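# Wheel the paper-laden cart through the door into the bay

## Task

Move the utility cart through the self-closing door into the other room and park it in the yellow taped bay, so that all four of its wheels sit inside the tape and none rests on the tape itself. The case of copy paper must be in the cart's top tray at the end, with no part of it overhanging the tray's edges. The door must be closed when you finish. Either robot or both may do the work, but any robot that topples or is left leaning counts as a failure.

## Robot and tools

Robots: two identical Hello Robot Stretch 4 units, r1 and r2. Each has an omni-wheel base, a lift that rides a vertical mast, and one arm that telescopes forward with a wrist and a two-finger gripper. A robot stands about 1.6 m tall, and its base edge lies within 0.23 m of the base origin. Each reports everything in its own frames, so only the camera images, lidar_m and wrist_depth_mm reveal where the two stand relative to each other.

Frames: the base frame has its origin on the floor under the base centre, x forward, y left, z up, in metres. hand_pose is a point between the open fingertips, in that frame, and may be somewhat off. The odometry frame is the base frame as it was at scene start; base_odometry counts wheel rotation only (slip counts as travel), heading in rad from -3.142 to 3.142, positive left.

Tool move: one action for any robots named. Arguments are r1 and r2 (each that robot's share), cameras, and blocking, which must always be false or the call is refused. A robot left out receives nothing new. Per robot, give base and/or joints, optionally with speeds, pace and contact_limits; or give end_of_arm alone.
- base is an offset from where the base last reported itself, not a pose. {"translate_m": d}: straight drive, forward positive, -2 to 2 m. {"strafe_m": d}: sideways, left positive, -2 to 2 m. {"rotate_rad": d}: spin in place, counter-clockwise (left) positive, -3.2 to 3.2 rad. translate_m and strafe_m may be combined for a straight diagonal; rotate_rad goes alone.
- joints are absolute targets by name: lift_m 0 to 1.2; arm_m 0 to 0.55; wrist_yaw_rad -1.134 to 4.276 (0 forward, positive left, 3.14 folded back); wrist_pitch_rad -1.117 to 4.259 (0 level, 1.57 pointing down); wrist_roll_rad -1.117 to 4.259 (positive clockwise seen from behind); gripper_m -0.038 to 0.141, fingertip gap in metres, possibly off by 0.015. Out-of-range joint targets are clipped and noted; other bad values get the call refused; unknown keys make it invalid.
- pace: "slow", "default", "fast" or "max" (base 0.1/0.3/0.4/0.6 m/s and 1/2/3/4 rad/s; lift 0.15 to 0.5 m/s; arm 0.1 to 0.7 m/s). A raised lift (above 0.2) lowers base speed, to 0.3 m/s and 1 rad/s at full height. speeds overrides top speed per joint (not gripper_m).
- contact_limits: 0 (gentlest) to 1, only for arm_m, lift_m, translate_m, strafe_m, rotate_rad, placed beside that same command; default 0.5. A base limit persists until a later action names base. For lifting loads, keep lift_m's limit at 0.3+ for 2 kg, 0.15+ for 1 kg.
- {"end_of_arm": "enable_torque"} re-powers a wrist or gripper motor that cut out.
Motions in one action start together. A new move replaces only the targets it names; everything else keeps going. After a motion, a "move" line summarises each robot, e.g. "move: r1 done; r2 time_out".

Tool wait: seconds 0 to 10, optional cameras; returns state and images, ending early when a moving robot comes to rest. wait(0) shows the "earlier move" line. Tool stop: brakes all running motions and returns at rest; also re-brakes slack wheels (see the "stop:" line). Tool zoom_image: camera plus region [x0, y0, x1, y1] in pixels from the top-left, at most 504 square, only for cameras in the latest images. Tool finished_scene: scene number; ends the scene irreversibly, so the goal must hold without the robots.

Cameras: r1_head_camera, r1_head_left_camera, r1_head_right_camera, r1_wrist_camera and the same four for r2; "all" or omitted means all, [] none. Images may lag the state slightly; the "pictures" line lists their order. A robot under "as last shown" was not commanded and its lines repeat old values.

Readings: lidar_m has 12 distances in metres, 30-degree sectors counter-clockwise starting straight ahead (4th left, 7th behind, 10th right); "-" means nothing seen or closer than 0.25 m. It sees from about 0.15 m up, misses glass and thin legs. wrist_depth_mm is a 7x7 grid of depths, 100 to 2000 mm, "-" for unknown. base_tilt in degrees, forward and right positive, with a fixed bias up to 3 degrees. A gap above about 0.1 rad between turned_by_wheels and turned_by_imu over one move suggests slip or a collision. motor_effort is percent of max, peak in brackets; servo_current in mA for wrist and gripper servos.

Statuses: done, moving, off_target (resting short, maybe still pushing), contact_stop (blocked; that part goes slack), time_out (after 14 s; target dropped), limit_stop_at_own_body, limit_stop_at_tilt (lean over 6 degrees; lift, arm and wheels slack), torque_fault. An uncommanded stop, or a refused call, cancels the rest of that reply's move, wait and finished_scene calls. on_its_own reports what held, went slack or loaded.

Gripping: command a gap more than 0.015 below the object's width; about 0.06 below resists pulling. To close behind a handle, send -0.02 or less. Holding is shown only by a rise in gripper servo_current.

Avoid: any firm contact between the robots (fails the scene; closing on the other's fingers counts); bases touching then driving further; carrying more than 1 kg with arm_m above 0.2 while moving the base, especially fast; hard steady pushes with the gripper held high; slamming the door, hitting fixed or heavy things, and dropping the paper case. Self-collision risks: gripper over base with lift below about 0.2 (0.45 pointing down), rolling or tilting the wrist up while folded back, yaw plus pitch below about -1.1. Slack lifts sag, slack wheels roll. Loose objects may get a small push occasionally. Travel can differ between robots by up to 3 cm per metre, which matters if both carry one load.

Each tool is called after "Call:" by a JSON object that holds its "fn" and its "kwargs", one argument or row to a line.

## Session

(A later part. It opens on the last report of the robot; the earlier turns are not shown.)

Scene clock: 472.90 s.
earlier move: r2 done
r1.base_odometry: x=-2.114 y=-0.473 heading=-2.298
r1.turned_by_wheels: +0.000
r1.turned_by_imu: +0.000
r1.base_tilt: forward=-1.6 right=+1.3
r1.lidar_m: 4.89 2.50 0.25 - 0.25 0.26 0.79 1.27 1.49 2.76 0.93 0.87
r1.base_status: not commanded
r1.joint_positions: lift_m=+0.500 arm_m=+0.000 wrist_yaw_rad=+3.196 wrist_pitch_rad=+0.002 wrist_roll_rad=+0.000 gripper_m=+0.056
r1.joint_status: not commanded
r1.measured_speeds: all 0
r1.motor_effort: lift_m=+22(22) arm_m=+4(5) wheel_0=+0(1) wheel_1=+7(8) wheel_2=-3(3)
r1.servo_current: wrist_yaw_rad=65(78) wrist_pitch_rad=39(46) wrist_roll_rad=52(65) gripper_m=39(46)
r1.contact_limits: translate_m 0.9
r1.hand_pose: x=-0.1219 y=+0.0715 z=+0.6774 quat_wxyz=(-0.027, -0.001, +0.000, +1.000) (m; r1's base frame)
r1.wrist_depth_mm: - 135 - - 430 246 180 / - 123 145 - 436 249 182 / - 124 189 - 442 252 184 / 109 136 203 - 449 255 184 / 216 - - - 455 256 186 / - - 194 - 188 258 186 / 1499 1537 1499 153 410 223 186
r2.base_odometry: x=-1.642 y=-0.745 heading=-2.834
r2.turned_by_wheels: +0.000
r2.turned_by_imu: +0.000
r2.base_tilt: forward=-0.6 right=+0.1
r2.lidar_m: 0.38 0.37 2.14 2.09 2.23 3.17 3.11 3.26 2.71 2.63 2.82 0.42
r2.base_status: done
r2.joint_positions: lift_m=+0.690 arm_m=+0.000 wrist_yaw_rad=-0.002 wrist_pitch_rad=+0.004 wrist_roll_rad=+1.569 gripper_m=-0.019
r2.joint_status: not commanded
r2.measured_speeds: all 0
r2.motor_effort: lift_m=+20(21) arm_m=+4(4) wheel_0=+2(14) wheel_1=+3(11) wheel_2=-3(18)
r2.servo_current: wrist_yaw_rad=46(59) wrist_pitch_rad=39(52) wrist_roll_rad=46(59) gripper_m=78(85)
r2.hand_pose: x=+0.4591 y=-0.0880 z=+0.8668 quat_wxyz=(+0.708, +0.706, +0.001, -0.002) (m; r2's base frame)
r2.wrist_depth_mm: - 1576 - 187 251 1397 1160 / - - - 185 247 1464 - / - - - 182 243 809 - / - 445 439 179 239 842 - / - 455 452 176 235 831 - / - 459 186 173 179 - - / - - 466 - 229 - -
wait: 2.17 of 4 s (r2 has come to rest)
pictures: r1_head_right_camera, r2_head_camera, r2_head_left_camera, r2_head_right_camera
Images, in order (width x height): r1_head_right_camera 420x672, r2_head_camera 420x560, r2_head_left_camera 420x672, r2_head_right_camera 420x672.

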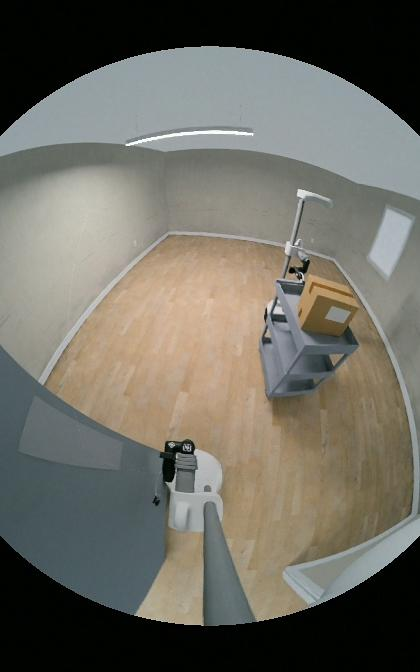

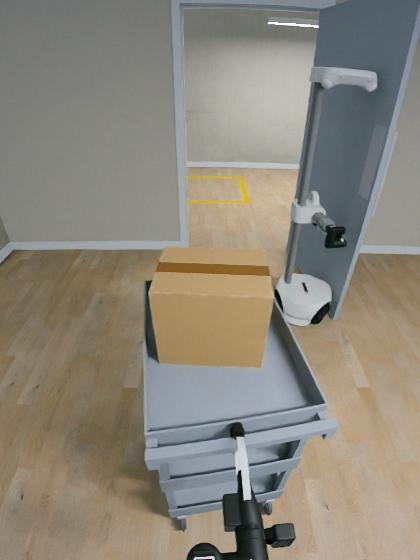

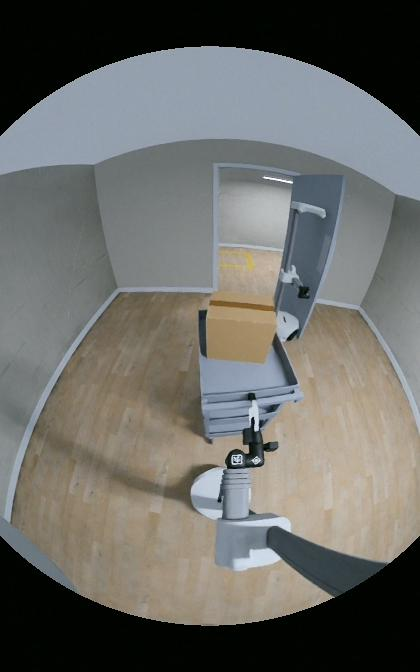

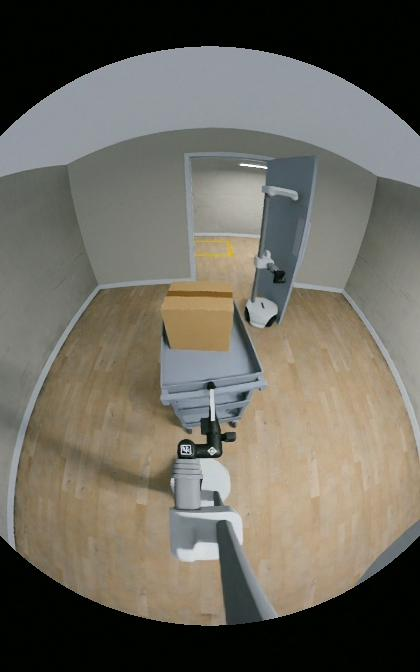

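Call:
{"fn": "move", "kwargs": {
  "r2": {"base":{"strafe_m":0.13},"pace":"slow"},
  "blocking": false,
  "cameras": []
}}

Call:
{"fn": "wait", "kwargs": {
  "seconds": 4,
  "cameras": []
}}

Call:
{"fn": "move", "kwargs": {
  "r2": {"base":{"translate_m":0.3,"strafe_m":-0.05},"pace":"slow"},
  "blocking": false,
  "cameras": []
}}

Call:
{"fn": "wait", "kwargs": {
  "seconds": 5,
  "cameras": ["r2_head_camera","r2_head_left_camera","r1_head_right_camera"]
}}

Scene clock: 485.83 s.
move: r2 moving
r1: as last shown
r1.turned_by_imu: -0.001
r1.lidar_m: 4.90 2.48 0.25 - 0.25 0.29 0.75 1.27 1.51 2.78 0.91 0.86
r1.motor_effort: lift_m=+22(22) arm_m=+4(4) wheel_0=+0(1) wheel_1=+8(8) wheel_2=-3(3)
r1.servo_current: wrist_yaw_rad=46(72) wrist_pitch_rad=46(46) wrist_roll_rad=52(59) gripper_m=39(46)
r1.contact_limits: translate_m 0.9
r1.wrist_depth_mm: - 135 - - 430 246 180 / - 122 145 - 433 248 181 / - 124 189 - 445 252 183 / 109 135 202 - 449 254 184 / 217 - - - 455 256 186 / - - 193 - 187 256 186 / 1537 1537 1499 153 410 224 186
r2.base_odometry: x=-1.638 y=-0.758 heading=-2.834
r2.turned_by_wheels: +0.000
r2.turned_by_imu: +0.001
r2.base_tilt: forward=-0.6 right=+0.1
r2.lidar_m: 0.38 0.39 2.14 2.07 2.17 3.14 3.11 3.26 2.72 2.66 2.82 0.42
r2.base_status: strafe_m moving
r2.joint_positions: lift_m=+0.690 arm_m=+0.000 wrist_yaw_rad=-0.005 wrist_pitch_rad=+0.004 wrist_roll_rad=+1.569 gripper_m=-0.019
r2.joint_status: not commanded
r2.measured_speeds: translate_m=+0.000 strafe_m=+0.055 rotate_rad=+0.002 lift_m=+0.000 arm_m=+0.000 wrist_yaw_rad=-0.007 wrist_pitch_rad=+0.000 wrist_roll_rad=+0.000
r2.motor_effort: lift_m=+20(21) arm_m=+4(4) wheel_0=-11(15) wheel_1=+6(8) wheel_2=+0(2)
r2.servo_current: wrist_yaw_rad=52(59) wrist_pitch_rad=39(46) wrist_roll_rad=46(59) gripper_m=72(78)
r2.hand_pose: x=+0.4589 y=-0.0888 z=+0.8668 quat_wxyz=(+0.708, +0.706, +0.000, -0.003) (m; r2's base frame)
r2.wrist_depth_mm: - 1464 - 188 252 1397 1138 / - - - 185 247 1499 508 / - - - 182 243 820 - / - 449 442 179 239 854 - / - 452 452 176 235 820 - / - 462 186 172 181 - - / - - 466 - 229 - -
pictures: none
No camera images: "cameras" was empty.

Scene clock: 487.77 s.
earlier move: r2 done
r1.base_odometry: x=-2.114 y=-0.473 heading=-2.298
r1.turned_by_wheels: +0.000
r1.turned_by_imu: +0.000
r1.base_tilt: forward=-1.6 right=+1.3
r1.lidar_m: 4.90 2.50 0.25 - 0.25 0.28 0.75 1.24 1.48 2.75 0.97 0.91
r1.base_status: not commanded
r1.joint_positions: lift_m=+0.500 arm_m=+0.000 wrist_yaw_rad=+3.196 wrist_pitch_rad=+0.002 wrist_roll_rad=+0.000 gripper_m=+0.056
r1.joint_status: not commanded
r1.measured_speeds: all 0
r1.motor_effort: lift_m=+22(22) arm_m=+4(4) wheel_0=+0(1) wheel_1=+7(8) wheel_2=-3(3)
r1.servo_current: wrist_yaw_rad=52(78) wrist_pitch_rad=39(52) wrist_roll_rad=39(59) gripper_m=33(46)
r1.contact_limits: translate_m 0.9
r1.hand_pose: x=-0.1219 y=+0.0715 z=+0.6774 quat_wxyz=(-0.027, -0.001, +0.000, +1.000) (m; r1's base frame)
r1.wrist_depth_mm: - 135 - - 427 245 180 / - 122 145 - 433 251 182 / - 124 189 - 439 252 184 / 109 135 203 - 452 254 185 / 215 - - - 459 256 185 / - - 193 - 188 257 185 / 1499 1537 1537 153 410 224 186
r2.base_odometry: x=-1.603 y=-0.869 heading=-2.834
r2.turned_by_wheels: +0.000
r2.turned_by_imu: +0.000
r2.base_tilt: forward=-0.6 right=+0.1
r2.lidar_m: 0.39 0.43 2.05 1.97 2.08 3.00 3.10 3.25 2.84 2.76 2.94 0.40
r2.base_status: done
r2.joint_positions: lift_m=+0.690 arm_m=+0.000 wrist_yaw_rad=-0.005 wrist_pitch_rad=+0.004 wrist_roll_rad=+1.569 gripper_m=-0.019
r2.joint_status: not commanded
r2.measured_speeds: all 0
r2.motor_effort: lift_m=+20(21) arm_m=+4(4) wheel_0=-6(16) wheel_1=+2(8) wheel_2=+0(2)
r2.servo_current: wrist_yaw_rad=59(59) wrist_pitch_rad=52(52) wrist_roll_rad=52(65) gripper_m=78(78)
r2.hand_pose: x=+0.4588 y=-0.0890 z=+0.8668 quat_wxyz=(+0.708, +0.706, +0.000, -0.003) (m; r2's base frame)
r2.wrist_depth_mm: - 1983 - 161 218 1397 - / - - - 163 222 750 - / - 424 424 166 224 809 - / - 449 445 227 228 831 - / - 477 466 170 232 - - / - - 185 173 179 - - / - - - - - 1537 480
wait: 1.93 of 4 s (r2 has come to rest)
pictures: none
No camera images: "cameras" was empty.

Scene clock: 488.27 s.
move: r2 moving
r1: as last shown
r1.lidar_m: 4.90 2.47 0.25 - 0.25 0.25 0.72 1.23 1.51 2.77 0.95 0.91
r1.motor_effort: lift_m=+22(22) arm_m=+4(4) wheel_0=+0(0) wheel_1=+7(8) wheel_2=-3(3)
r1.servo_current: wrist_yaw_rad=39(52) wrist_pitch_rad=39(46) wrist_roll_rad=65(72) gripper_m=39(46)
r1.contact_limits: translate_m 0.9
r1.wrist_depth_mm: - 135 - - 430 246 180 / - 123 145 - 433 250 181 / - 124 189 - 439 251 184 / 109 135 203 - 449 255 185 / 216 - - - 455 257 185 / - - 194 - 187 257 186 / 1537 1537 1499 153 415 224 186
r2.base_odometry: x=-1.615 y=-0.870 heading=-2.834
r2.turned_by_wheels: +0.000
r2.turned_by_imu: +0.000
r2.base_tilt: forward=-0.7 right=+0.1
r2.lidar_m: 0.38 0.43 2.04 1.97 2.06 2.98 3.11 3.28 2.86 2.78 2.96 0.42
r2.base_status: translate_m moving; strafe_m moving
r2.joint_positions: lift_m=+0.690 arm_m=+0.000 wrist_yaw_rad=-0.005 wrist_pitch_rad=+0.004 wrist_roll_rad=+1.569 gripper_m=-0.019
r2.joint_status: not commanded
r2.measured_speeds: translate_m=+0.049 strafe_m=-0.008 rotate_rad=+0.002 lift_m=+0.000 arm_m=+0.000 wrist_yaw_rad=+0.000 wrist_pitch_rad=+0.000 wrist_roll_rad=+0.000
r2.motor_effort: lift_m=+20(21) arm_m=+4(4) wheel_0=+7(9) wheel_1=+6(7) wheel_2=-15(16)
r2.servo_current: wrist_yaw_rad=52(59) wrist_pitch_rad=46(46) wrist_roll_rad=33(65) gripper_m=72(78)
r2.hand_pose: x=+0.4588 y=-0.0890 z=+0.8668 quat_wxyz=(+0.708, +0.706, +0.000, -0.003) (m; r2's base frame)
r2.wrist_depth_mm: - 1921 - 160 218 1397 544 / - - - 162 221 741 - / - 424 424 164 224 820 - / - 449 445 167 228 831 - / - 473 466 170 231 - - / - - 185 171 180 - - / - - - - 237 1576 480
pictures: none
No camera images: "cameras" was empty.

Scene clock: 492.07 s.
earlier move: r2 done
r1.base_odometry: x=-2.114 y=-0.473 heading=-2.298
r1.turned_by_wheels: +0.000
r1.turned_by_imu: +0.000
r1.base_tilt: forward=-1.6 right=+1.3
r1.lidar_m: 4.91 2.48 0.25 - 0.25 0.29 0.74 1.25 1.50 2.78 0.67 0.85
r1.base_status: not commanded
r1.joint_positions: lift_m=+0.500 arm_m=+0.000 wrist_yaw_rad=+3.196 wrist_pitch_rad=+0.002 wrist_roll_rad=+0.000 gripper_m=+0.056
r1.joint_status: not commanded
r1.measured_speeds: all 0
r1.motor_effort: lift_m=+22(22) arm_m=+4(4) wheel_0=+0(1) wheel_1=+7(8) wheel_2=-3(3)
r1.servo_current: wrist_yaw_rad=65(72) wrist_pitch_rad=39(52) wrist_roll_rad=39(72) gripper_m=39(52)
r1.contact_limits: translate_m 0.9
r1.hand_pose: x=-0.1219 y=+0.0715 z=+0.6774 quat_wxyz=(-0.027, -0.001, +0.000, +1.000) (m; r1's base frame)
r1.wrist_depth_mm: - 134 - - 427 247 180 / - 123 145 - 436 250 181 / - 124 189 - 442 251 183 / 109 135 202 - 455 254 183 / 216 - - - 455 255 185 / - - 194 - 188 256 186 / 1576 1576 1537 153 410 223 185
r2.base_odometry: x=-1.904 y=-0.912 heading=-2.833
r2.turned_by_wheels: +0.001
r2.turned_by_imu: +0.003
r2.base_tilt: forward=-0.7 right=+0.1
r2.lidar_m: 0.39 0.38 2.05 1.98 2.14 3.06 3.41 3.56 2.83 2.73 2.90 0.43
r2.base_status: done
r2.joint_positions: lift_m=+0.690 arm_m=+0.000 wrist_yaw_rad=+0.002 wrist_pitch_rad=+0.004 wrist_roll_rad=+1.569 gripper_m=-0.019
r2.joint_status: not commanded
r2.measured_speeds: all 0
r2.motor_effort: lift_m=+20(21) arm_m=+4(5) wheel_0=+8(16) wheel_1=+5(9) wheel_2=-4(16)
r2.servo_current: wrist_yaw_rad=39(65) wrist_pitch_rad=46(52) wrist_roll_rad=52(65) gripper_m=72(85)
r2.hand_pose: x=+0.4595 y=-0.0868 z=+0.8668 quat_wxyz=(+0.708, +0.706, +0.002, -0.001) (m; r2's base frame)
r2.wrist_depth_mm: - - - 176 236 1430 1138 / - - - 175 236 1537 - / - - 436 174 235 820 - / - 445 442 234 235 842 - / - 455 455 174 233 831 - / - - 185 173 178 - - / - - 480 - 232 1576 -
wait: 3.80 of 5 s (r2 has come to rest)
pictures: r1_head_right_camera, r2_head_camera, r2_head_left_camera
Images, in order (width x height): r1_head_right_camera 420x672, r2_head_camera 420x560, r2_head_left_camera 420x672.

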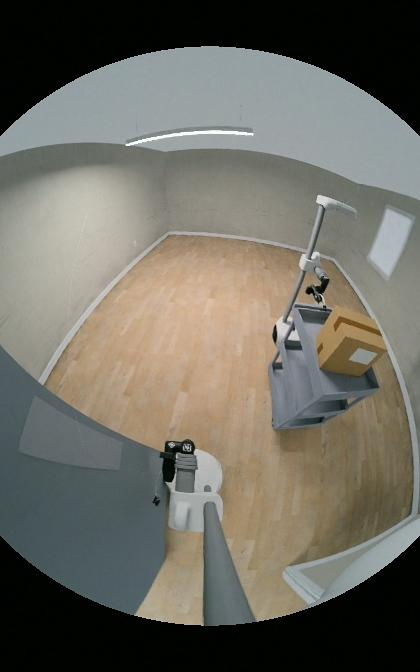

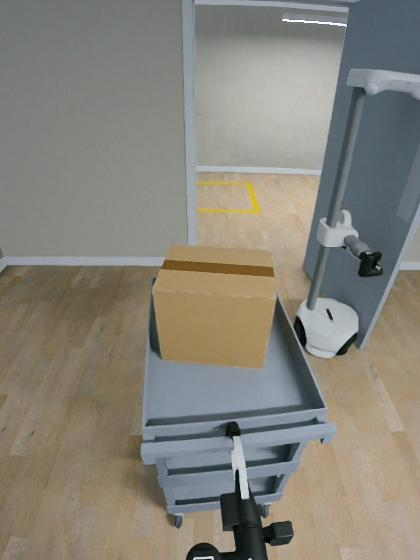

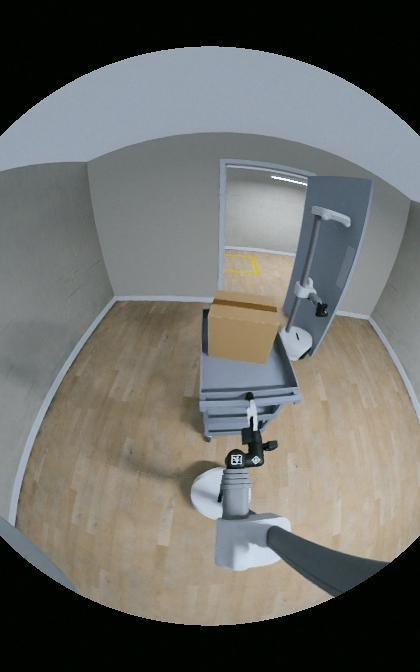

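Call:
{"fn": "move", "kwargs": {
  "blocking": false,
  "r2": {"base":{"strafe_m":0.18},"pace":"default"},
  "cameras": []
}}

Call:
{"fn": "wait", "kwargs": {
  "seconds": 3,
  "cameras": ["r2_head_camera","r1_head_right_camera"]
}}

Scene clock: 510.87 s.
move: r2 moving
r1: as last shown
r1.turned_by_imu: -0.001
r1.lidar_m: 4.89 2.51 0.25 - 0.25 0.28 0.73 1.28 1.51 2.77 0.69 0.89
r1.motor_effort: lift_m=+22(22) arm_m=+4(4) wheel_0=+0(0) wheel_1=+7(8) wheel_2=-3(3)
r1.servo_current: wrist_yaw_rad=52(72) wrist_pitch_rad=39(46) wrist_roll_rad=46(52) gripper_m=46(46)
r1.contact_limits: translate_m 0.9
r1.wrist_depth_mm: - 135 - - 430 246 180 / - 123 145 - 436 250 181 / - 124 190 - 442 251 183 / 109 135 203 - 452 254 185 / 216 - - - 462 257 186 / - - 193 - 188 257 186 / 1576 1576 1537 154 413 223 186
r2.base_odometry: x=-1.893 y=-0.946 heading=-2.834
r2.turned_by_wheels: +0.000
r2.turned_by_imu: +0.002
r2.base_tilt: forward=-0.7 right=+0.1
r2.lidar_m: 0.37 0.42 2.01 1.97 2.08 3.01 3.41 3.57 2.82 2.78 2.96 0.45
r2.base_status: strafe_m moving
r2.joint_positions: lift_m=+0.690 arm_m=+0.000 wrist_yaw_rad=-0.006 wrist_pitch_rad=+0.004 wrist_roll_rad=+1.569 gripper_m=-0.019
r2.joint_status: not commanded
r2.measured_speeds: translate_m=-0.002 strafe_m=+0.141 rotate_rad=+0.008 lift_m=+0.000 arm_m=+0.000 wrist_yaw_rad=-0.030 wrist_pitch_rad=+0.000 wrist_roll_rad=+0.000
r2.motor_effort: lift_m=+20(21) arm_m=+4(4) wheel_0=-19(19) wheel_1=+10(11) wheel_2=+1(3)
r2.servo_current: wrist_yaw_rad=59(59) wrist_pitch_rad=46(52) wrist_roll_rad=52(59) gripper_m=72(78)
r2.hand_pose: x=+0.4587 y=-0.0892 z=+0.8668 quat_wxyz=(+0.708, +0.706, -0.001, -0.004) (m; r2's base frame)
r2.wrist_depth_mm: - 1336 - 179 241 1336 1160 / - - - 178 239 1661 - / - - 436 177 236 809 - / - 445 442 235 236 842 - / - 455 455 174 235 842 - / - - 187 173 179 - - / - - 480 - 231 - -
pictures: none
No camera images: "cameras" was empty.

Scene clock: 512.23 s.
earlier move: r2 done
r1.base_odometry: x=-2.114 y=-0.473 heading=-2.298
r1.turned_by_wheels: +0.000
r1.turned_by_imu: +0.000
r1.base_tilt: forward=-1.6 right=+1.3
r1.lidar_m: 4.90 2.50 0.25 - 0.25 0.25 0.76 1.26 1.50 2.78 0.74 0.94
r1.base_status: not commanded
r1.joint_positions: lift_m=+0.500 arm_m=+0.000 wrist_yaw_rad=+3.196 wrist_pitch_rad=+0.002 wrist_roll_rad=+0.000 gripper_m=+0.056
r1.joint_status: not commanded
r1.measured_speeds: all 0
r1.motor_effort: lift_m=+22(22) arm_m=+4(4) wheel_0=+0(1) wheel_1=+7(8) wheel_2=-3(3)
r1.servo_current: wrist_yaw_rad=39(72) wrist_pitch_rad=39(46) wrist_roll_rad=33(65) gripper_m=46(52)
r1.contact_limits: translate_m 0.9
r1.hand_pose: x=-0.1219 y=+0.0715 z=+0.6774 quat_wxyz=(-0.027, -0.001, +0.000, +1.000) (m; r1's base frame)
r1.wrist_depth_mm: - 135 - - 427 247 180 / - 123 145 - 436 249 182 / - 124 189 - 445 251 184 / 109 136 202 - 452 254 185 / 216 - - - 455 256 186 / - - 194 - 188 258 186 / 1576 1537 1537 153 410 223 185
r2.base_odometry: x=-1.849 y=-1.083 heading=-2.834
r2.turned_by_wheels: +0.000
r2.turned_by_imu: -0.001
r2.base_tilt: forward=-0.6 right=+0.1
r2.lidar_m: 0.41 2.48 1.90 1.81 1.95 2.76 3.40 3.56 3.00 2.91 3.09 0.37
r2.base_status: done
r2.joint_positions: lift_m=+0.690 arm_m=+0.000 wrist_yaw_rad=+0.000 wrist_pitch_rad=+0.004 wrist_roll_rad=+1.569 gripper_m=-0.019
r2.joint_status: not commanded
r2.measured_speeds: all 0
r2.motor_effort: lift_m=+20(21) arm_m=+4(4) wheel_0=-5(19) wheel_1=-1(11) wheel_2=-1(3)
r2.servo_current: wrist_yaw_rad=52(65) wrist_pitch_rad=39(52) wrist_roll_rad=39(65) gripper_m=72(78)
r2.hand_pose: x=+0.4592 y=-0.0875 z=+0.8668 quat_wxyz=(+0.708, +0.706, +0.001, -0.002) (m; r2's base frame)
r2.wrist_depth_mm: - - - 147 204 732 - / - 402 404 152 210 - - / - 427 421 156 216 - - / - 459 452 160 222 831 - / - - 488 167 229 - - / - - 186 172 178 1499 512 / - - - - - 1708 1098
wait: 1.37 of 3 s (r2 has come to rest)
pictures: r1_head_right_camera, r2_head_camera
Images, in order (width x height): r1_head_right_camera 420x672, r2_head_camera 420x560.

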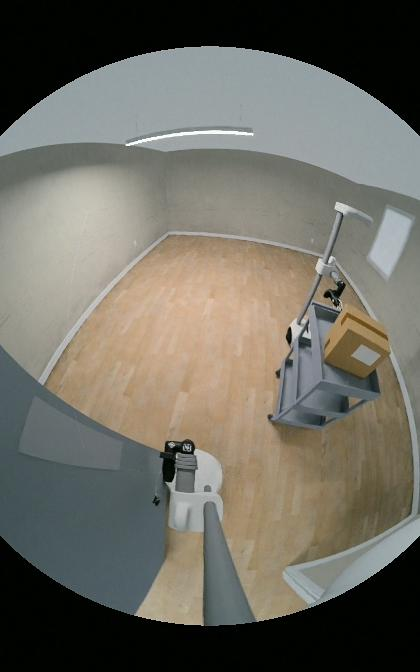

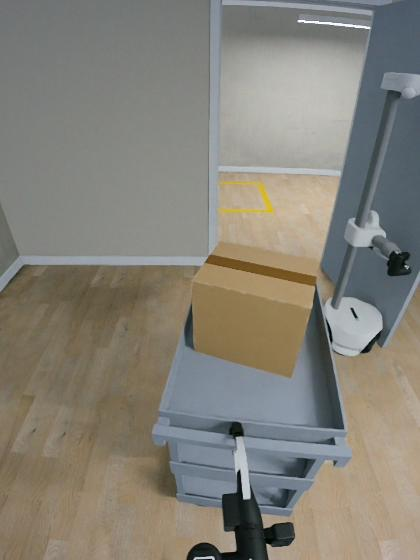

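Call:
{"fn": "move", "kwargs": {
  "blocking": false,
  "r2": {"base":{"translate_m":0.3,"strafe_m":-0.06},"pace":"slow"},
  "cameras": []
}}

Call:
{"fn": "wait", "kwargs": {
  "seconds": 5,
  "cameras": ["r2_head_camera","r1_head_right_camera"]
}}

Scene clock: 516.60 s.
move: r2 moving
r1: as last shown
r1.lidar_m: 4.88 2.49 0.25 - 0.25 0.28 0.74 1.26 1.51 2.78 0.73 0.94
r1.motor_effort: lift_m=+22(22) arm_m=+4(4) wheel_0=+0(1) wheel_1=+8(8) wheel_2=-3(3)
r1.servo_current: wrist_yaw_rad=65(65) wrist_pitch_rad=46(52) wrist_roll_rad=46(59) gripper_m=46(46)
r1.contact_limits: translate_m 0.9
r1.wrist_depth_mm: - 135 - - 427 246 180 / - 122 145 - 436 249 182 / - 124 189 - 439 252 183 / 109 135 202 - 452 254 184 / 215 - - - 459 256 185 / - - 193 - 187 257 186 / 1537 1537 1499 153 415 224 185
r2.base_odometry: x=-1.861 y=-1.085 heading=-2.834
r2.turned_by_wheels: +0.000
r2.turned_by_imu: +0.001
r2.base_tilt: forward=-0.7 right=+0.0
r2.lidar_m: 0.42 2.48 1.86 1.82 1.96 2.78 3.38 3.55 2.99 2.91 3.07 0.41
r2.base_status: translate_m moving; strafe_m moving
r2.joint_positions: lift_m=+0.690 arm_m=+0.000 wrist_yaw_rad=+0.000 wrist_pitch_rad=+0.004 wrist_roll_rad=+1.569 gripper_m=-0.019
r2.joint_status: not commanded
r2.measured_speeds: translate_m=+0.049 strafe_m=-0.009 rotate_rad=+0.002 lift_m=+0.000 arm_m=+0.000 wrist_yaw_rad=+0.000 wrist_pitch_rad=+0.000 wrist_roll_rad=+0.000
r2.motor_effort: lift_m=+20(21) arm_m=+4(4) wheel_0=+12(12) wheel_1=+6(6) wheel_2=-17(17)
r2.servo_current: wrist_yaw_rad=52(52) wrist_pitch_rad=39(52) wrist_roll_rad=46(52) gripper_m=72(72)
r2.hand_pose: x=+0.4592 y=-0.0875 z=+0.8668 quat_wxyz=(+0.708, +0.706, +0.001, -0.002) (m; r2's base frame)
r2.wrist_depth_mm: - - - 145 201 - - / - 402 402 150 208 - - / - 424 418 154 213 - - / - 459 449 159 220 820 - / - - 480 165 228 - - / - - 185 169 179 1499 512 / - - - - - 1499 1118
pictures: none
No camera images: "cameras" was empty.

Scene clock: 520.43 s.
earlier move: r2 done
r1.base_odometry: x=-2.114 y=-0.473 heading=-2.298
r1.turned_by_wheels: +0.000
r1.turned_by_imu: +0.000
r1.base_tilt: forward=-1.6 right=+1.3
r1.lidar_m: 4.90 2.47 0.25 - 0.25 0.28 0.74 1.23 1.49 0.62 0.64 1.00
r1.base_status: not commanded
r1.joint_positions: lift_m=+0.500 arm_m=+0.000 wrist_yaw_rad=+3.196 wrist_pitch_rad=+0.002 wrist_roll_rad=+0.000 gripper_m=+0.056
r1.joint_status: not commanded
r1.measured_speeds: all 0
r1.motor_effort: lift_m=+22(22) arm_m=+4(4) wheel_0=+0(1) wheel_1=+7(8) wheel_2=-3(3)
r1.servo_current: wrist_yaw_rad=65(72) wrist_pitch_rad=39(52) wrist_roll_rad=39(65) gripper_m=39(46)
r1.contact_limits: translate_m 0.9
r1.hand_pose: x=-0.1219 y=+0.0715 z=+0.6774 quat_wxyz=(-0.027, -0.001, +0.000, +1.000) (m; r1's base frame)
r1.wrist_depth_mm: - 135 - - 430 246 180 / - 122 145 - 436 250 181 / - 124 189 - 445 253 183 / 109 135 203 - 452 255 184 / 216 - - - 462 256 186 / - - 193 - 187 257 186 / 1537 1499 1499 153 410 223 185
r2.base_odometry: x=-2.153 y=-1.117 heading=-2.833
r2.turned_by_wheels: +0.000
r2.turned_by_imu: +0.003
r2.base_tilt: forward=-0.7 right=+0.0
r2.lidar_m: 0.39 0.41 1.89 1.86 2.00 2.83 3.70 3.89 2.98 2.87 1.43 0.42
r2.base_status: done
r2.joint_positions: lift_m=+0.690 arm_m=+0.000 wrist_yaw_rad=+0.003 wrist_pitch_rad=+0.004 wrist_roll_rad=+1.569 gripper_m=-0.019
r2.joint_status: not commanded
r2.measured_speeds: all 0
r2.motor_effort: lift_m=+20(21) arm_m=+4(5) wheel_0=+8(17) wheel_1=+6(9) wheel_2=-5(17)
r2.servo_current: wrist_yaw_rad=39(59) wrist_pitch_rad=39(52) wrist_roll_rad=46(65) gripper_m=78(78)
r2.hand_pose: x=+0.4595 y=-0.0865 z=+0.8668 quat_wxyz=(+0.708, +0.706, +0.003, +0.000) (m; r2's base frame)
r2.wrist_depth_mm: - - - 163 222 1576 - / - - - 165 224 750 - / 1863 427 427 167 227 820 - / - 442 442 228 229 831 - / - 459 466 170 232 - - / - 488 186 173 179 - - / - - - - 237 1576 492
wait: 3.83 of 5 s (r2 has come to rest)
pictures: r1_head_right_camera, r2_head_camera
Images, in order (width x height): r1_head_right_camera 420x672, r2_head_camera 420x560.

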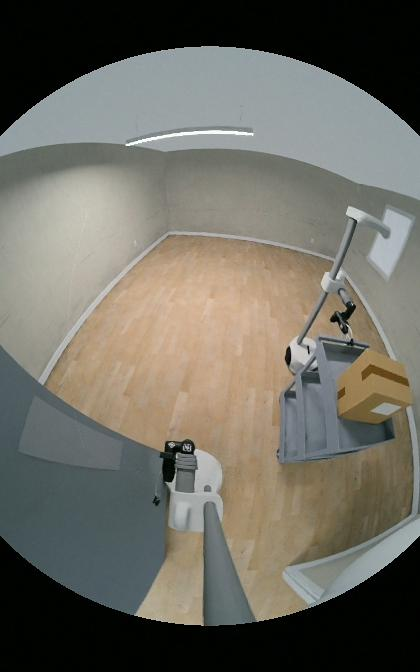

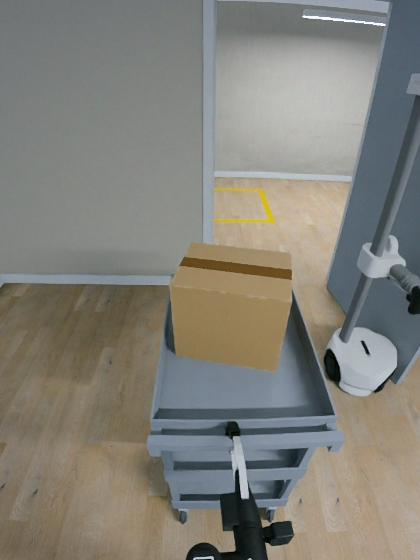

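Call:
{"fn": "move", "kwargs": {
  "blocking": false,
  "r2": {"base":{"translate_m":-0.35,"strafe_m":0.22}},
  "cameras": []
}}

Call:
{"fn": "wait", "kwargs": {
  "seconds": 5,
  "cameras": ["r2_head_camera","r1_head_right_camera"]
}}

Scene clock: 530.00 s.
move: r2 moving
r1: as last shown
r1.turned_by_imu: -0.001
r1.lidar_m: 4.90 2.50 0.25 - 0.25 0.28 0.75 1.26 1.51 0.63 0.63 1.00
r1.motor_effort: lift_m=+22(22) arm_m=+4(4) wheel_0=+0(1) wheel_1=+7(7) wheel_2=-3(3)
r1.servo_current: wrist_yaw_rad=39(52) wrist_pitch_rad=39(52) wrist_roll_rad=52(59) gripper_m=39(52)
r1.contact_limits: translate_m 0.9
r1.wrist_depth_mm: - 135 - - 424 247 180 / - 122 145 - 436 250 182 / - 124 190 - 445 251 183 / 109 135 203 - 452 253 185 / 216 - - - 452 256 185 / - - 194 - 187 256 186 / 1499 1499 1576 153 407 223 186
r2.base_odometry: x=-2.119 y=-1.126 heading=-2.833
r2.turned_by_wheels: +0.000
r2.turned_by_imu: +0.001
r2.base_tilt: forward=-0.6 right=+0.1
r2.lidar_m: 0.40 2.30 1.90 1.84 1.98 2.81 3.69 3.86 2.97 2.89 1.50 0.41
r2.base_status: translate_m moving; strafe_m moving
r2.joint_positions: lift_m=+0.690 arm_m=+0.000 wrist_yaw_rad=+0.002 wrist_pitch_rad=+0.004 wrist_roll_rad=+1.569 gripper_m=-0.019
r2.joint_status: not commanded
r2.measured_speeds: translate_m=-0.117 strafe_m=+0.072 rotate_rad=-0.009 lift_m=+0.000 arm_m=+0.000 wrist_yaw_rad=-0.016 wrist_pitch_rad=+0.000 wrist_roll_rad=+0.000
r2.motor_effort: lift_m=+20(21) arm_m=-4(5) wheel_0=-13(15) wheel_1=+5(7) wheel_2=+15(18)
r2.servo_current: wrist_yaw_rad=46(65) wrist_pitch_rad=39(46) wrist_roll_rad=52(59) gripper_m=85(85)
r2.hand_pose: x=+0.4595 y=-0.0868 z=+0.8667 quat_wxyz=(+0.708, +0.706, +0.002, -0.001) (m; r2's base frame)
r2.wrist_depth_mm: - - - 164 223 1576 - / 1863 - - 166 225 741 - / - 433 424 167 227 820 - / - 445 442 229 230 831 - / - 466 469 171 233 - - / - 484 185 173 180 - - / - 122 - - 237 1576 496
pictures: none
No camera images: "cameras" was empty.

Scene clock: 532.23 s.
earlier move: r2 done
r1.base_odometry: x=-2.114 y=-0.473 heading=-2.298
r1.turned_by_wheels: +0.000
r1.turned_by_imu: +0.000
r1.base_tilt: forward=-1.6 right=+1.2
r1.lidar_m: 4.92 2.51 0.25 - 0.25 0.27 0.74 1.25 1.50 2.77 0.86 1.18
r1.base_status: not commanded
r1.joint_positions: lift_m=+0.500 arm_m=+0.000 wrist_yaw_rad=+3.196 wrist_pitch_rad=+0.002 wrist_roll_rad=+0.000 gripper_m=+0.056
r1.joint_status: not commanded
r1.measured_speeds: all 0
r1.motor_effort: lift_m=+22(22) arm_m=+4(4) wheel_0=+0(1) wheel_1=+7(8) wheel_2=-3(3)
r1.servo_current: wrist_yaw_rad=78(78) wrist_pitch_rad=39(52) wrist_roll_rad=72(72) gripper_m=39(52)
r1.contact_limits: translate_m 0.9
r1.hand_pose: x=-0.1219 y=+0.0715 z=+0.6774 quat_wxyz=(-0.027, -0.001, +0.000, +1.000) (m; r1's base frame)
r1.wrist_depth_mm: - 135 - - 430 246 180 / - 122 145 - 430 248 182 / - 124 189 - 442 252 184 / 109 135 202 - 452 255 185 / 216 - - - 455 255 185 / - - 193 - 187 257 186 / 1537 1537 1537 153 410 223 186
r2.base_odometry: x=-1.753 y=-1.220 heading=-2.832
r2.turned_by_wheels: +0.001
r2.turned_by_imu: +0.000
r2.base_tilt: forward=-0.7 right=+0.1
r2.lidar_m: 0.40 2.24 1.71 1.66 1.76 2.51 3.34 3.50 3.14 3.08 3.27 0.41
r2.base_status: done
r2.joint_positions: lift_m=+0.690 arm_m=+0.000 wrist_yaw_rad=+0.004 wrist_pitch_rad=+0.004 wrist_roll_rad=+1.569 gripper_m=-0.019
r2.joint_status: not commanded
r2.measured_speeds: all 0
r2.motor_effort: lift_m=+20(21) arm_m=-4(5) wheel_0=-1(18) wheel_1=+6(7) wheel_2=+6(18)
r2.servo_current: wrist_yaw_rad=52(65) wrist_pitch_rad=39(46) wrist_roll_rad=46(59) gripper_m=78(85)
r2.hand_pose: x=+0.4596 y=-0.0864 z=+0.8667 quat_wxyz=(+0.708, +0.706, +0.003, +0.000) (m; r2's base frame)
r2.wrist_depth_mm: - 379 375 127 181 - - / - 382 387 132 191 - - / - 430 421 142 203 - - / - 480 466 150 214 - - / - - 517 158 227 1863 - / - - 187 168 178 1499 480 / - - - - - 1756 1182
wait: 2.23 of 5 s (r2 has come to rest)
pictures: r1_head_right_camera, r2_head_camera
Images, in order (width x height): r1_head_right_camera 420x672, r2_head_camera 420x560.

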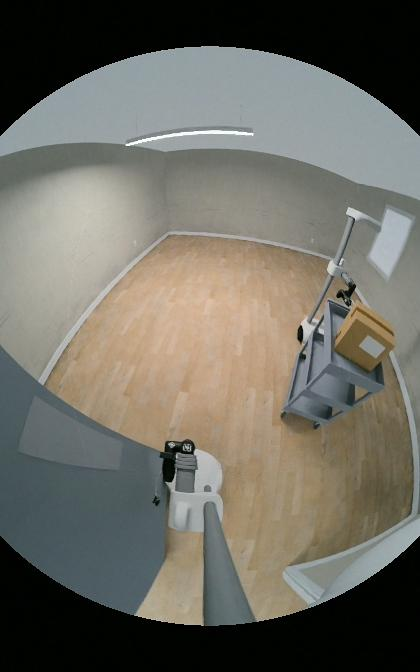

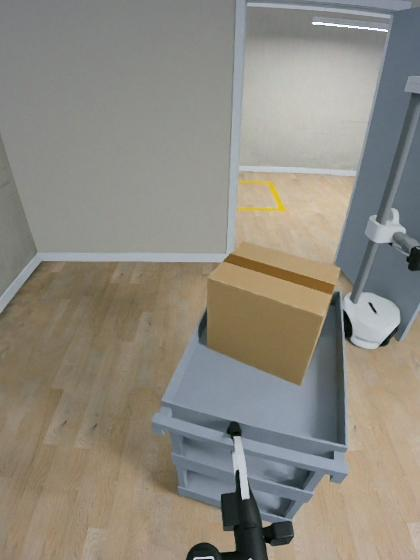

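Call:
{"fn": "move", "kwargs": {
  "blocking": false,
  "r2": {"base":{"translate_m":0.35,"strafe_m":-0.1},"pace":"slow"},
  "cameras": []
}}

Call:
{"fn": "wait", "kwargs": {
  "seconds": 6,
  "cameras": ["r2_head_camera","r1_head_right_camera"]
}}

Scene clock: 538.50 s.
move: r2 moving
r1: as last shown
r1.base_tilt: forward=-1.6 right=+1.3
r1.lidar_m: 4.88 2.48 0.25 - 0.25 0.27 0.74 1.27 1.50 2.79 0.88 1.18
r1.motor_effort: lift_m=+22(22) arm_m=+4(4) wheel_0=+0(1) wheel_1=+7(7) wheel_2=-3(3)
r1.servo_current: wrist_yaw_rad=46(65) wrist_pitch_rad=39(52) wrist_roll_rad=39(65) gripper_m=39(46)
r1.contact_limits: translate_m 0.9
r1.wrist_depth_mm: - 135 - - 430 246 179 / - 123 145 - 436 248 182 / - 124 189 - 442 251 183 / 109 135 203 - 449 254 185 / 216 - - - 455 255 185 / - - 194 - 187 257 186 / 1537 1576 1537 153 413 223 185
r2.base_odometry: x=-1.765 y=-1.221 heading=-2.832
r2.turned_by_wheels: +0.000
r2.turned_by_imu: +0.001
r2.base_tilt: forward=-0.7 right=+0.0
r2.lidar_m: 0.42 2.25 1.70 1.67 1.77 2.50 3.36 3.51 3.15 3.06 3.26 0.38
r2.base_status: translate_m moving; strafe_m moving
r2.joint_positions: lift_m=+0.690 arm_m=+0.000 wrist_yaw_rad=+0.003 wrist_pitch_rad=+0.004 wrist_roll_rad=+1.569 gripper_m=-0.019
r2.joint_status: not commanded
r2.measured_speeds: translate_m=+0.050 strafe_m=-0.014 rotate_rad=+0.000 lift_m=+0.000 arm_m=+0.000 wrist_yaw_rad=-0.001 wrist_pitch_rad=+0.000 wrist_roll_rad=+0.000
r2.motor_effort: lift_m=+20(21) arm_m=-5(5) wheel_0=+7(12) wheel_1=+6(8) wheel_2=-12(12)
r2.servo_current: wrist_yaw_rad=52(59) wrist_pitch_rad=46(46) wrist_roll_rad=26(59) gripper_m=72(78)
r2.hand_pose: x=+0.4596 y=-0.0866 z=+0.8667 quat_wxyz=(+0.708, +0.706, +0.003, -0.001) (m; r2's base frame)
r2.wrist_depth_mm: - 392 387 127 181 - - / - 382 384 132 192 - - / - 427 424 141 204 - - / - 480 466 150 215 - - / - - 517 158 226 1863 - / - - 187 168 178 1499 484 / - - - - - 1708 1182
pictures: none
No camera images: "cameras" was empty.

Scene clock: 542.90 s.
earlier move: r2 done
r1.base_odometry: x=-2.114 y=-0.473 heading=-2.298
r1.turned_by_wheels: +0.000
r1.turned_by_imu: +0.000
r1.base_tilt: forward=-1.6 right=+1.2
r1.lidar_m: 4.91 2.49 0.25 - 0.25 0.28 0.75 1.27 1.50 0.69 0.59 1.45
r1.base_status: not commanded
r1.joint_positions: lift_m=+0.500 arm_m=+0.000 wrist_yaw_rad=+3.196 wrist_pitch_rad=+0.002 wrist_roll_rad=+0.000 gripper_m=+0.056
r1.joint_status: not commanded
r1.measured_speeds: all 0
r1.motor_effort: lift_m=+22(22) arm_m=+4(4) wheel_0=+0(1) wheel_1=+7(8) wheel_2=-3(3)
r1.servo_current: wrist_yaw_rad=39(72) wrist_pitch_rad=39(59) wrist_roll_rad=65(65) gripper_m=39(46)
r1.contact_limits: translate_m 0.9
r1.hand_pose: x=-0.1219 y=+0.0715 z=+0.6774 quat_wxyz=(-0.027, -0.001, +0.000, +1.000) (m; r1's base frame)
r1.wrist_depth_mm: - 135 - - 430 247 179 / - 123 145 - 433 250 181 / - 124 190 - 449 251 184 / 109 135 202 - 449 255 185 / 216 - - - 459 255 185 / - - 193 - 187 257 186 / 1499 1576 1537 153 415 223 186
r2.base_odometry: x=-2.116 y=-1.232 heading=-2.832
r2.turned_by_wheels: +0.000
r2.turned_by_imu: +0.003
r2.base_tilt: forward=-0.7 right=+0.1
r2.lidar_m: 0.43 2.29 1.80 1.73 1.85 2.65 3.75 3.87 3.09 3.00 1.43 0.37
r2.base_status: done
r2.joint_positions: lift_m=+0.690 arm_m=+0.000 wrist_yaw_rad=+0.005 wrist_pitch_rad=+0.004 wrist_roll_rad=+1.569 gripper_m=-0.019
r2.joint_status: not commanded
r2.measured_speeds: all 0
r2.motor_effort: lift_m=+20(21) arm_m=-3(5) wheel_0=+7(17) wheel_1=+5(9) wheel_2=-6(14)
r2.servo_current: wrist_yaw_rad=52(65) wrist_pitch_rad=39(52) wrist_roll_rad=46(59) gripper_m=72(85)
r2.hand_pose: x=+0.4597 y=-0.0860 z=+0.8667 quat_wxyz=(+0.708, +0.706, +0.003, +0.000) (m; r2's base frame)
r2.wrist_depth_mm: - 342 342 103 157 - - / - 375 379 109 170 - - / 1863 436 433 117 185 - - / - 488 496 130 202 - - / - - - 147 223 1576 508 / - - 182 161 178 1499 469 / - 140 - - 276 342 1182
wait: 4.40 of 6 s (r2 has come to rest)
pictures: r1_head_right_camera, r2_head_camera
Images, in order (width x height): r1_head_right_camera 420x672, r2_head_camera 420x560.

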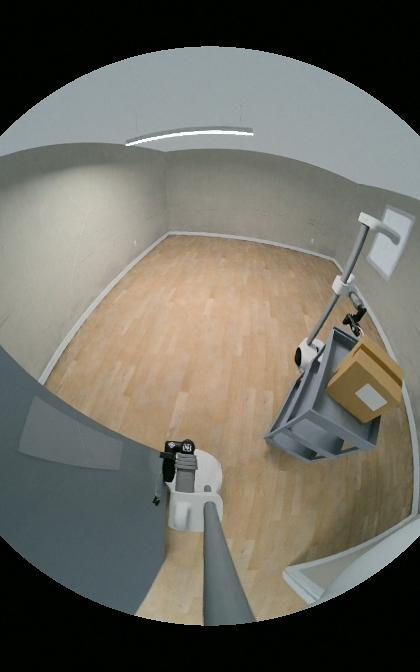

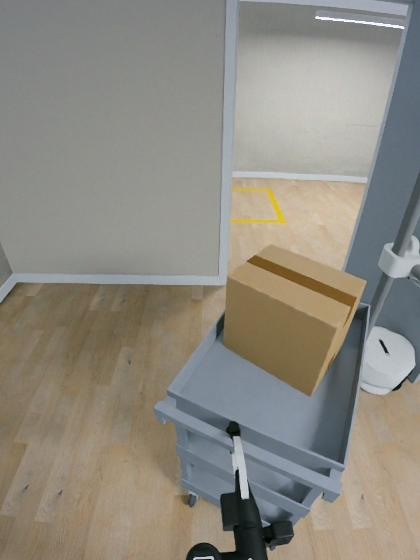

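Call:
{"fn": "move", "kwargs": {
  "blocking": false,
  "r2": {"base":{"strafe_m":-0.32}},
  "cameras": []
}}

Call:
{"fn": "wait", "kwargs": {
  "seconds": 5,
  "cameras": ["r2_head_camera","r1_head_right_camera"]
}}

Scene clock: 554.30 s.
move: r2 moving
r1: as last shown
r1.turned_by_imu: -0.001
r1.base_tilt: forward=-1.6 right=+1.3
r1.lidar_m: 4.89 2.49 0.25 - 0.25 0.29 0.77 1.24 1.46 0.69 0.56 1.42
r1.motor_effort: lift_m=+22(22) arm_m=+4(4) wheel_0=+1(1) wheel_1=+7(7) wheel_2=-3(3)
r1.servo_current: wrist_yaw_rad=39(65) wrist_pitch_rad=46(46) wrist_roll_rad=46(65) gripper_m=46(46)
r1.contact_limits: translate_m 0.9
r1.wrist_depth_mm: - 135 - - 430 247 180 / - 122 145 - 436 250 182 / - 124 190 - 445 252 184 / 109 136 202 - 449 254 185 / 216 - - - 459 256 186 / - - 193 - 187 257 186 / 1499 1576 1537 153 413 224 186
r2.base_odometry: x=-2.127 y=-1.197 heading=-2.831
r2.turned_by_wheels: +0.001
r2.turned_by_imu: +0.003
r2.base_tilt: forward=-0.7 right=+0.1
r2.lidar_m: 0.40 2.30 1.82 1.78 1.89 2.69 3.72 3.88 3.04 2.96 1.44 0.35
r2.base_status: strafe_m moving
r2.joint_positions: lift_m=+0.690 arm_m=+0.000 wrist_yaw_rad=+0.010 wrist_pitch_rad=+0.004 wrist_roll_rad=+1.569 gripper_m=-0.019
r2.joint_status: not commanded
r2.measured_speeds: translate_m=+0.000 strafe_m=-0.141 rotate_rad=-0.001 lift_m=+0.000 arm_m=+0.000 wrist_yaw_rad=+0.002 wrist_pitch_rad=+0.000 wrist_roll_rad=+0.000
r2.motor_effort: lift_m=+20(21) arm_m=-3(4) wheel_0=+19(21) wheel_1=-8(9) wheel_2=+0(5)
r2.servo_current: wrist_yaw_rad=72(72) wrist_pitch_rad=46(46) wrist_roll_rad=52(59) gripper_m=72(78)
r2.hand_pose: x=+0.4601 y=-0.0846 z=+0.8667 quat_wxyz=(+0.708, +0.706, +0.005, +0.002) (m; r2's base frame)
r2.wrist_depth_mm: - 340 338 101 154 - - / - 373 375 107 167 - - / 1863 424 427 114 182 - - / - 484 488 129 199 - - / - - - 143 220 1576 517 / - - 181 160 179 1499 473 / - - - - 268 347 1160
pictures: none
No camera images: "cameras" was empty.

Scene clock: 556.20 s.
earlier move: r2 done
r1.base_odometry: x=-2.114 y=-0.473 heading=-2.298
r1.turned_by_wheels: +0.000
r1.turned_by_imu: +0.000
r1.base_tilt: forward=-1.6 right=+1.3
r1.lidar_m: 4.91 2.47 0.25 - 0.25 0.28 0.74 1.25 1.51 0.47 0.40 0.65
r1.base_status: not commanded
r1.joint_positions: lift_m=+0.500 arm_m=+0.000 wrist_yaw_rad=+3.196 wrist_pitch_rad=+0.002 wrist_roll_rad=+0.000 gripper_m=+0.056
r1.joint_status: not commanded
r1.measured_speeds: all 0
r1.motor_effort: lift_m=+22(22) arm_m=+4(4) wheel_0=+0(1) wheel_1=+7(8) wheel_2=-3(3)
r1.servo_current: wrist_yaw_rad=39(65) wrist_pitch_rad=46(52) wrist_roll_rad=46(65) gripper_m=46(46)
r1.contact_limits: translate_m 0.9
r1.hand_pose: x=-0.1219 y=+0.0715 z=+0.6774 quat_wxyz=(-0.027, -0.001, +0.000, +1.000) (m; r1's base frame)
r1.wrist_depth_mm: - 135 - - 427 247 180 / - 123 145 - 436 250 182 / - 124 189 - 445 251 183 / 109 135 203 - 449 254 185 / 216 - - - 455 257 185 / - - 193 - 188 256 186 / 1537 1576 1537 153 415 223 185
r2.base_odometry: x=-2.214 y=-0.927 heading=-2.832
r2.turned_by_wheels: -0.001
r2.turned_by_imu: +0.001
r2.base_tilt: forward=-0.7 right=+0.1
r2.lidar_m: 0.39 0.42 2.12 2.04 2.19 3.15 3.76 3.59 2.78 2.68 2.86 0.41
r2.base_status: done
r2.joint_positions: lift_m=+0.690 arm_m=+0.000 wrist_yaw_rad=+0.003 wrist_pitch_rad=+0.004 wrist_roll_rad=+1.569 gripper_m=-0.019
r2.joint_status: not commanded
r2.measured_speeds: all 0
r2.motor_effort: lift_m=+20(21) arm_m=-4(4) wheel_0=+3(22) wheel_1=-3(11) wheel_2=+0(5)
r2.servo_current: wrist_yaw_rad=59(72) wrist_pitch_rad=39(52) wrist_roll_rad=39(59) gripper_m=78(78)
r2.hand_pose: x=+0.4596 y=-0.0866 z=+0.8667 quat_wxyz=(+0.708, +0.706, +0.003, -0.001) (m; r2's base frame)
r2.wrist_depth_mm: - - - 154 211 1537 - / - - 569 158 216 778 - / - 424 418 162 221 809 - / - 449 445 165 226 842 - / - 469 477 169 231 - - / - 496 185 173 179 - - / - - - - 242 1576 480
wait: 1.90 of 5 s (r2 has come to rest)
pictures: r1_head_right_camera, r2_head_camera
Images, in order (width x height): r1_head_right_camera 420x672, r2_head_camera 420x560.

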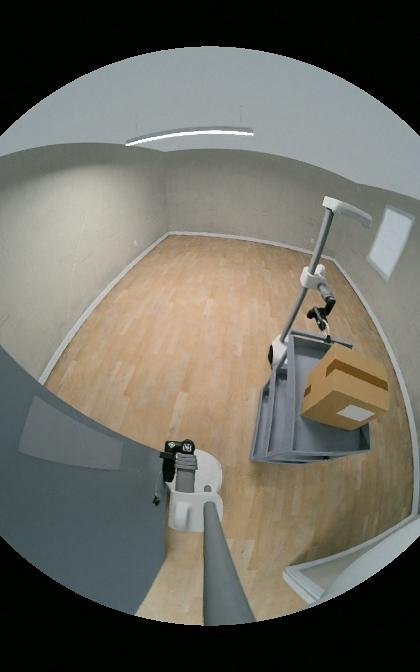

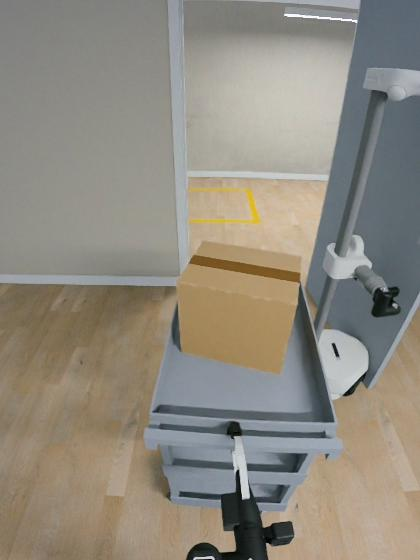

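Call:
{"fn": "move", "kwargs": {
  "blocking": false,
  "r2": {"base":{"strafe_m":0.1}},
  "cameras": []
}}

Call:
{"fn": "wait", "kwargs": {
  "seconds": 4,
  "cameras": []
}}

Call:
{"fn": "move", "kwargs": {
  "blocking": false,
  "r2": {"base":{"translate_m":0.25,"strafe_m":-0.05},"pace":"slow"},
  "cameras": []
}}

Call:
{"fn": "wait", "kwargs": {
  "seconds": 6,
  "cameras": ["r2_head_camera","r1_head_right_camera"]
}}

Scene clock: 565.33 s.
move: r2 moving
r1: as last shown
r1.turned_by_imu: -0.001
r1.lidar_m: 4.91 2.50 0.25 - 0.25 0.27 0.73 1.22 1.49 0.47 0.39 0.68
r1.servo_current: wrist_yaw_rad=65(65) wrist_pitch_rad=39(46) wrist_roll_rad=39(59) gripper_m=39(46)
r1.contact_limits: translate_m 0.9
r1.wrist_depth_mm: - 134 - - 430 246 180 / - 123 145 - 433 248 182 / - 124 189 - 445 252 184 / 109 136 202 - 452 255 185 / 216 - - - 455 254 186 / - - 195 - 187 257 186 / 1537 1537 1499 153 413 222 185
r2.base_odometry: x=-2.203 y=-0.961 heading=-2.832
r2.turned_by_wheels: +0.000
r2.turned_by_imu: +0.001
r2.base_tilt: forward=-0.6 right=+0.1
r2.lidar_m: 0.41 2.27 2.06 2.04 2.18 3.11 3.76 3.68 2.77 2.70 1.51 0.41
r2.base_status: strafe_m moving
r2.joint_positions: lift_m=+0.690 arm_m=+0.000 wrist_yaw_rad=-0.001 wrist_pitch_rad=+0.004 wrist_roll_rad=+1.569 gripper_m=-0.019
r2.joint_status: not commanded
r2.measured_speeds: translate_m=-0.001 strafe_m=+0.143 rotate_rad=+0.003 lift_m=+0.000 arm_m=+0.000 wrist_yaw_rad=+0.000 wrist_pitch_rad=+0.000 wrist_roll_rad=+0.000
r2.motor_effort: lift_m=+20(21) arm_m=-3(4) wheel_0=-18(18) wheel_1=+10(10) wheel_2=-1(1)
r2.servo_current: wrist_yaw_rad=52(52) wrist_pitch_rad=39(46) wrist_roll_rad=52(52) gripper_m=72(78)
r2.hand_pose: x=+0.4592 y=-0.0878 z=+0.8667 quat_wxyz=(+0.708, +0.706, +0.001, -0.002) (m; r2's base frame)
r2.wrist_depth_mm: - - - 154 211 1098 - / - - 521 158 216 778 - / 1808 424 424 162 221 809 - / - 449 445 166 227 831 - / - 469 473 169 232 - - / - 496 186 172 181 - - / - - - - 244 1537 477
pictures: none
No camera images: "cameras" was empty.

Scene clock: 566.30 s.
earlier move: r2 done
r1.base_odometry: x=-2.114 y=-0.473 heading=-2.298
r1.turned_by_wheels: +0.000
r1.turned_by_imu: +0.000
r1.base_tilt: forward=-1.5 right=+1.3
r1.lidar_m: 4.89 2.49 0.25 - 0.25 0.26 0.74 1.26 1.50 0.50 0.45 0.79
r1.base_status: not commanded
r1.joint_positions: lift_m=+0.500 arm_m=+0.000 wrist_yaw_rad=+3.196 wrist_pitch_rad=+0.002 wrist_roll_rad=+0.000 gripper_m=+0.056
r1.joint_status: not commanded
r1.measured_speeds: all 0
r1.motor_effort: lift_m=+22(22) arm_m=+4(4) wheel_0=+0(1) wheel_1=+7(8) wheel_2=-3(3)
r1.servo_current: wrist_yaw_rad=33(65) wrist_pitch_rad=46(46) wrist_roll_rad=52(59) gripper_m=33(46)
r1.contact_limits: translate_m 0.9
r1.hand_pose: x=-0.1219 y=+0.0715 z=+0.6774 quat_wxyz=(-0.027, -0.001, +0.000, +1.000) (m; r1's base frame)
r1.wrist_depth_mm: - 135 - - 427 246 180 / - 122 145 - 436 249 182 / - 124 189 - 442 251 184 / 109 135 202 - 449 254 186 / 215 - - - 459 255 186 / - - 194 - 188 256 186 / 1576 1537 1537 153 413 222 186
r2.base_odometry: x=-2.183 y=-1.022 heading=-2.832
r2.turned_by_wheels: +0.000
r2.turned_by_imu: +0.000
r2.base_tilt: forward=-0.7 right=+0.1
r2.lidar_m: 0.42 2.30 1.99 1.96 2.11 2.97 3.74 3.75 2.83 2.79 1.52 0.40
r2.base_status: done
r2.joint_positions: lift_m=+0.690 arm_m=+0.000 wrist_yaw_rad=-0.002 wrist_pitch_rad=+0.004 wrist_roll_rad=+1.569 gripper_m=-0.019
r2.joint_status: not commanded
r2.measured_speeds: all 0
r2.motor_effort: lift_m=+20(21) arm_m=-4(4) wheel_0=-6(19) wheel_1=+1(10) wheel_2=+0(1)
r2.servo_current: wrist_yaw_rad=52(52) wrist_pitch_rad=39(52) wrist_roll_rad=46(59) gripper_m=72(78)
r2.hand_pose: x=+0.4592 y=-0.0879 z=+0.8667 quat_wxyz=(+0.708, +0.706, +0.001, -0.002) (m; r2's base frame)
r2.wrist_depth_mm: - - - 142 198 - - / - 402 397 148 206 - - / 1863 424 421 153 213 - - / - 455 452 159 221 831 - / - 488 488 166 229 - - / - - 185 171 180 1430 521 / - - - - - 1661 469
wait: 0.97 of 4 s (r2 has come to rest)
pictures: none
No camera images: "cameras" was empty.

Scene clock: 566.80 s.
move: r2 moving
r1: as last shown
r1.base_tilt: forward=-1.6 right=+1.3
r1.lidar_m: 4.89 2.47 0.25 - 0.25 0.25 0.77 1.26 1.50 0.50 0.43 0.77
r1.motor_effort: lift_m=+22(22) arm_m=+4(4) wheel_0=+0(0) wheel_1=+7(7) wheel_2=-3(3)
r1.servo_current: wrist_yaw_rad=46(52) wrist_pitch_rad=39(46) wrist_roll_rad=52(65) gripper_m=39(46)
r1.contact_limits: translate_m 0.9
r1.wrist_depth_mm: - 135 - - 430 247 180 / - 123 145 - 436 250 181 / - 124 189 - 442 252 184 / 109 135 203 - 449 255 185 / 216 - - - 452 257 186 / - - 193 - 187 256 186 / 1537 1537 1576 153 410 223 186
r2.base_odometry: x=-2.196 y=-1.024 heading=-2.832
r2.turned_by_wheels: +0.000
r2.turned_by_imu: +0.000
r2.base_tilt: forward=-0.7 right=+0.0
r2.lidar_m: 0.40 2.26 2.01 1.94 2.10 2.98 3.75 3.74 2.86 2.79 1.43 0.42
r2.base_status: translate_m moving; strafe_m moving
r2.joint_positions: lift_m=+0.690 arm_m=+0.000 wrist_yaw_rad=-0.002 wrist_pitch_rad=+0.004 wrist_roll_rad=+1.569 gripper_m=-0.019
r2.joint_status: not commanded
r2.measured_speeds: translate_m=+0.048 strafe_m=-0.010 rotate_rad=+0.000 lift_m=+0.000 arm_m=+0.000 wrist_yaw_rad=+0.000 wrist_pitch_rad=+0.000 wrist_roll_rad=+0.000
r2.motor_effort: lift_m=+20(21) arm_m=-2(4) wheel_0=+9(10) wheel_1=+6(7) wheel_2=-13(14)
r2.servo_current: wrist_yaw_rad=52(59) wrist_pitch_rad=46(52) wrist_roll_rad=46(52) gripper_m=72(78)
r2.hand_pose: x=+0.4591 y=-0.0879 z=+0.8667 quat_wxyz=(+0.708, +0.706, +0.001, -0.002) (m; r2's base frame)
r2.wrist_depth_mm: - - - 138 195 615 - / - 392 392 144 202 750 - / 1808 424 421 150 211 - - / - 452 452 157 218 - - / - 484 488 163 227 - - / - - 185 168 179 1576 521 / - - - - - 1708 466
pictures: none
No camera images: "cameras" was empty.

Scene clock: 570.10 s.
earlier move: r2 done
r1.base_odometry: x=-2.114 y=-0.473 heading=-2.298
r1.turned_by_wheels: +0.000
r1.turned_by_imu: +0.000
r1.base_tilt: forward=-1.6 right=+1.2
r1.lidar_m: 4.90 2.47 0.25 - 0.25 0.28 0.73 1.26 0.57 0.25 0.30 0.80
r1.base_status: not commanded
r1.joint_positions: lift_m=+0.500 arm_m=+0.000 wrist_yaw_rad=+3.196 wrist_pitch_rad=+0.002 wrist_roll_rad=+0.000 gripper_m=+0.056
r1.joint_status: not commanded
r1.measured_speeds: all 0
r1.motor_effort: lift_m=+22(22) arm_m=+4(4) wheel_0=+0(1) wheel_1=+7(8) wheel_2=-3(3)
r1.servo_current: wrist_yaw_rad=46(72) wrist_pitch_rad=39(52) wrist_roll_rad=52(65) gripper_m=39(46)
r1.contact_limits: translate_m 0.9
r1.hand_pose: x=-0.1219 y=+0.0715 z=+0.6774 quat_wxyz=(-0.027, -0.001, +0.000, +1.000) (m; r1's base frame)
r1.wrist_depth_mm: - 135 - - 430 246 180 / - 123 145 - 433 249 182 / - 124 189 - 442 252 183 / 109 135 202 - 449 255 185 / 216 - - - 459 256 185 / - - 193 - 187 257 186 / 1537 1576 1537 153 413 224 185
r2.base_odometry: x=-2.437 y=-1.051 heading=-2.833
r2.turned_by_wheels: -0.001
r2.turned_by_imu: -0.001
r2.base_tilt: forward=-0.6 right=+0.0
r2.lidar_m: 0.41 2.02 2.05 1.98 2.12 3.03 4.01 3.72 2.82 2.74 0.44 0.38
r2.base_status: done
r2.joint_positions: lift_m=+0.690 arm_m=+0.000 wrist_yaw_rad=-0.004 wrist_pitch_rad=+0.004 wrist_roll_rad=+1.569 gripper_m=-0.019
r2.joint_status: not commanded
r2.measured_speeds: all 0
r2.motor_effort: lift_m=+20(21) arm_m=+3(4) wheel_0=+1(12) wheel_1=+2(10) wheel_2=-9(15)
r2.servo_current: wrist_yaw_rad=39(65) wrist_pitch_rad=39(52) wrist_roll_rad=46(59) gripper_m=72(78)
r2.hand_pose: x=+0.4589 y=-0.0885 z=+0.8667 quat_wxyz=(+0.708, +0.706, +0.000, -0.003) (m; r2's base frame)
r2.wrist_depth_mm: 1618 355 362 118 173 - - / - 377 382 125 184 - - / - 427 421 134 196 - - / - 488 469 145 210 - - / - 530 512 154 227 1576 - / - - 180 167 178 1499 488 / - - - - - 1576 1160
wait: 3.30 of 6 s (r2 has come to rest)
pictures: r1_head_right_camera, r2_head_camera
Images, in order (width x height): r1_head_right_camera 420x672, r2_head_camera 420x560.

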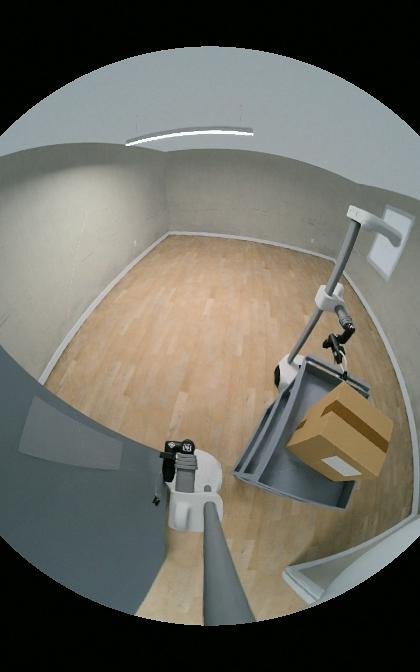

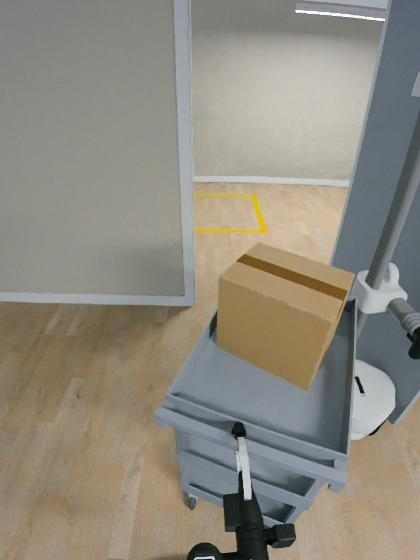

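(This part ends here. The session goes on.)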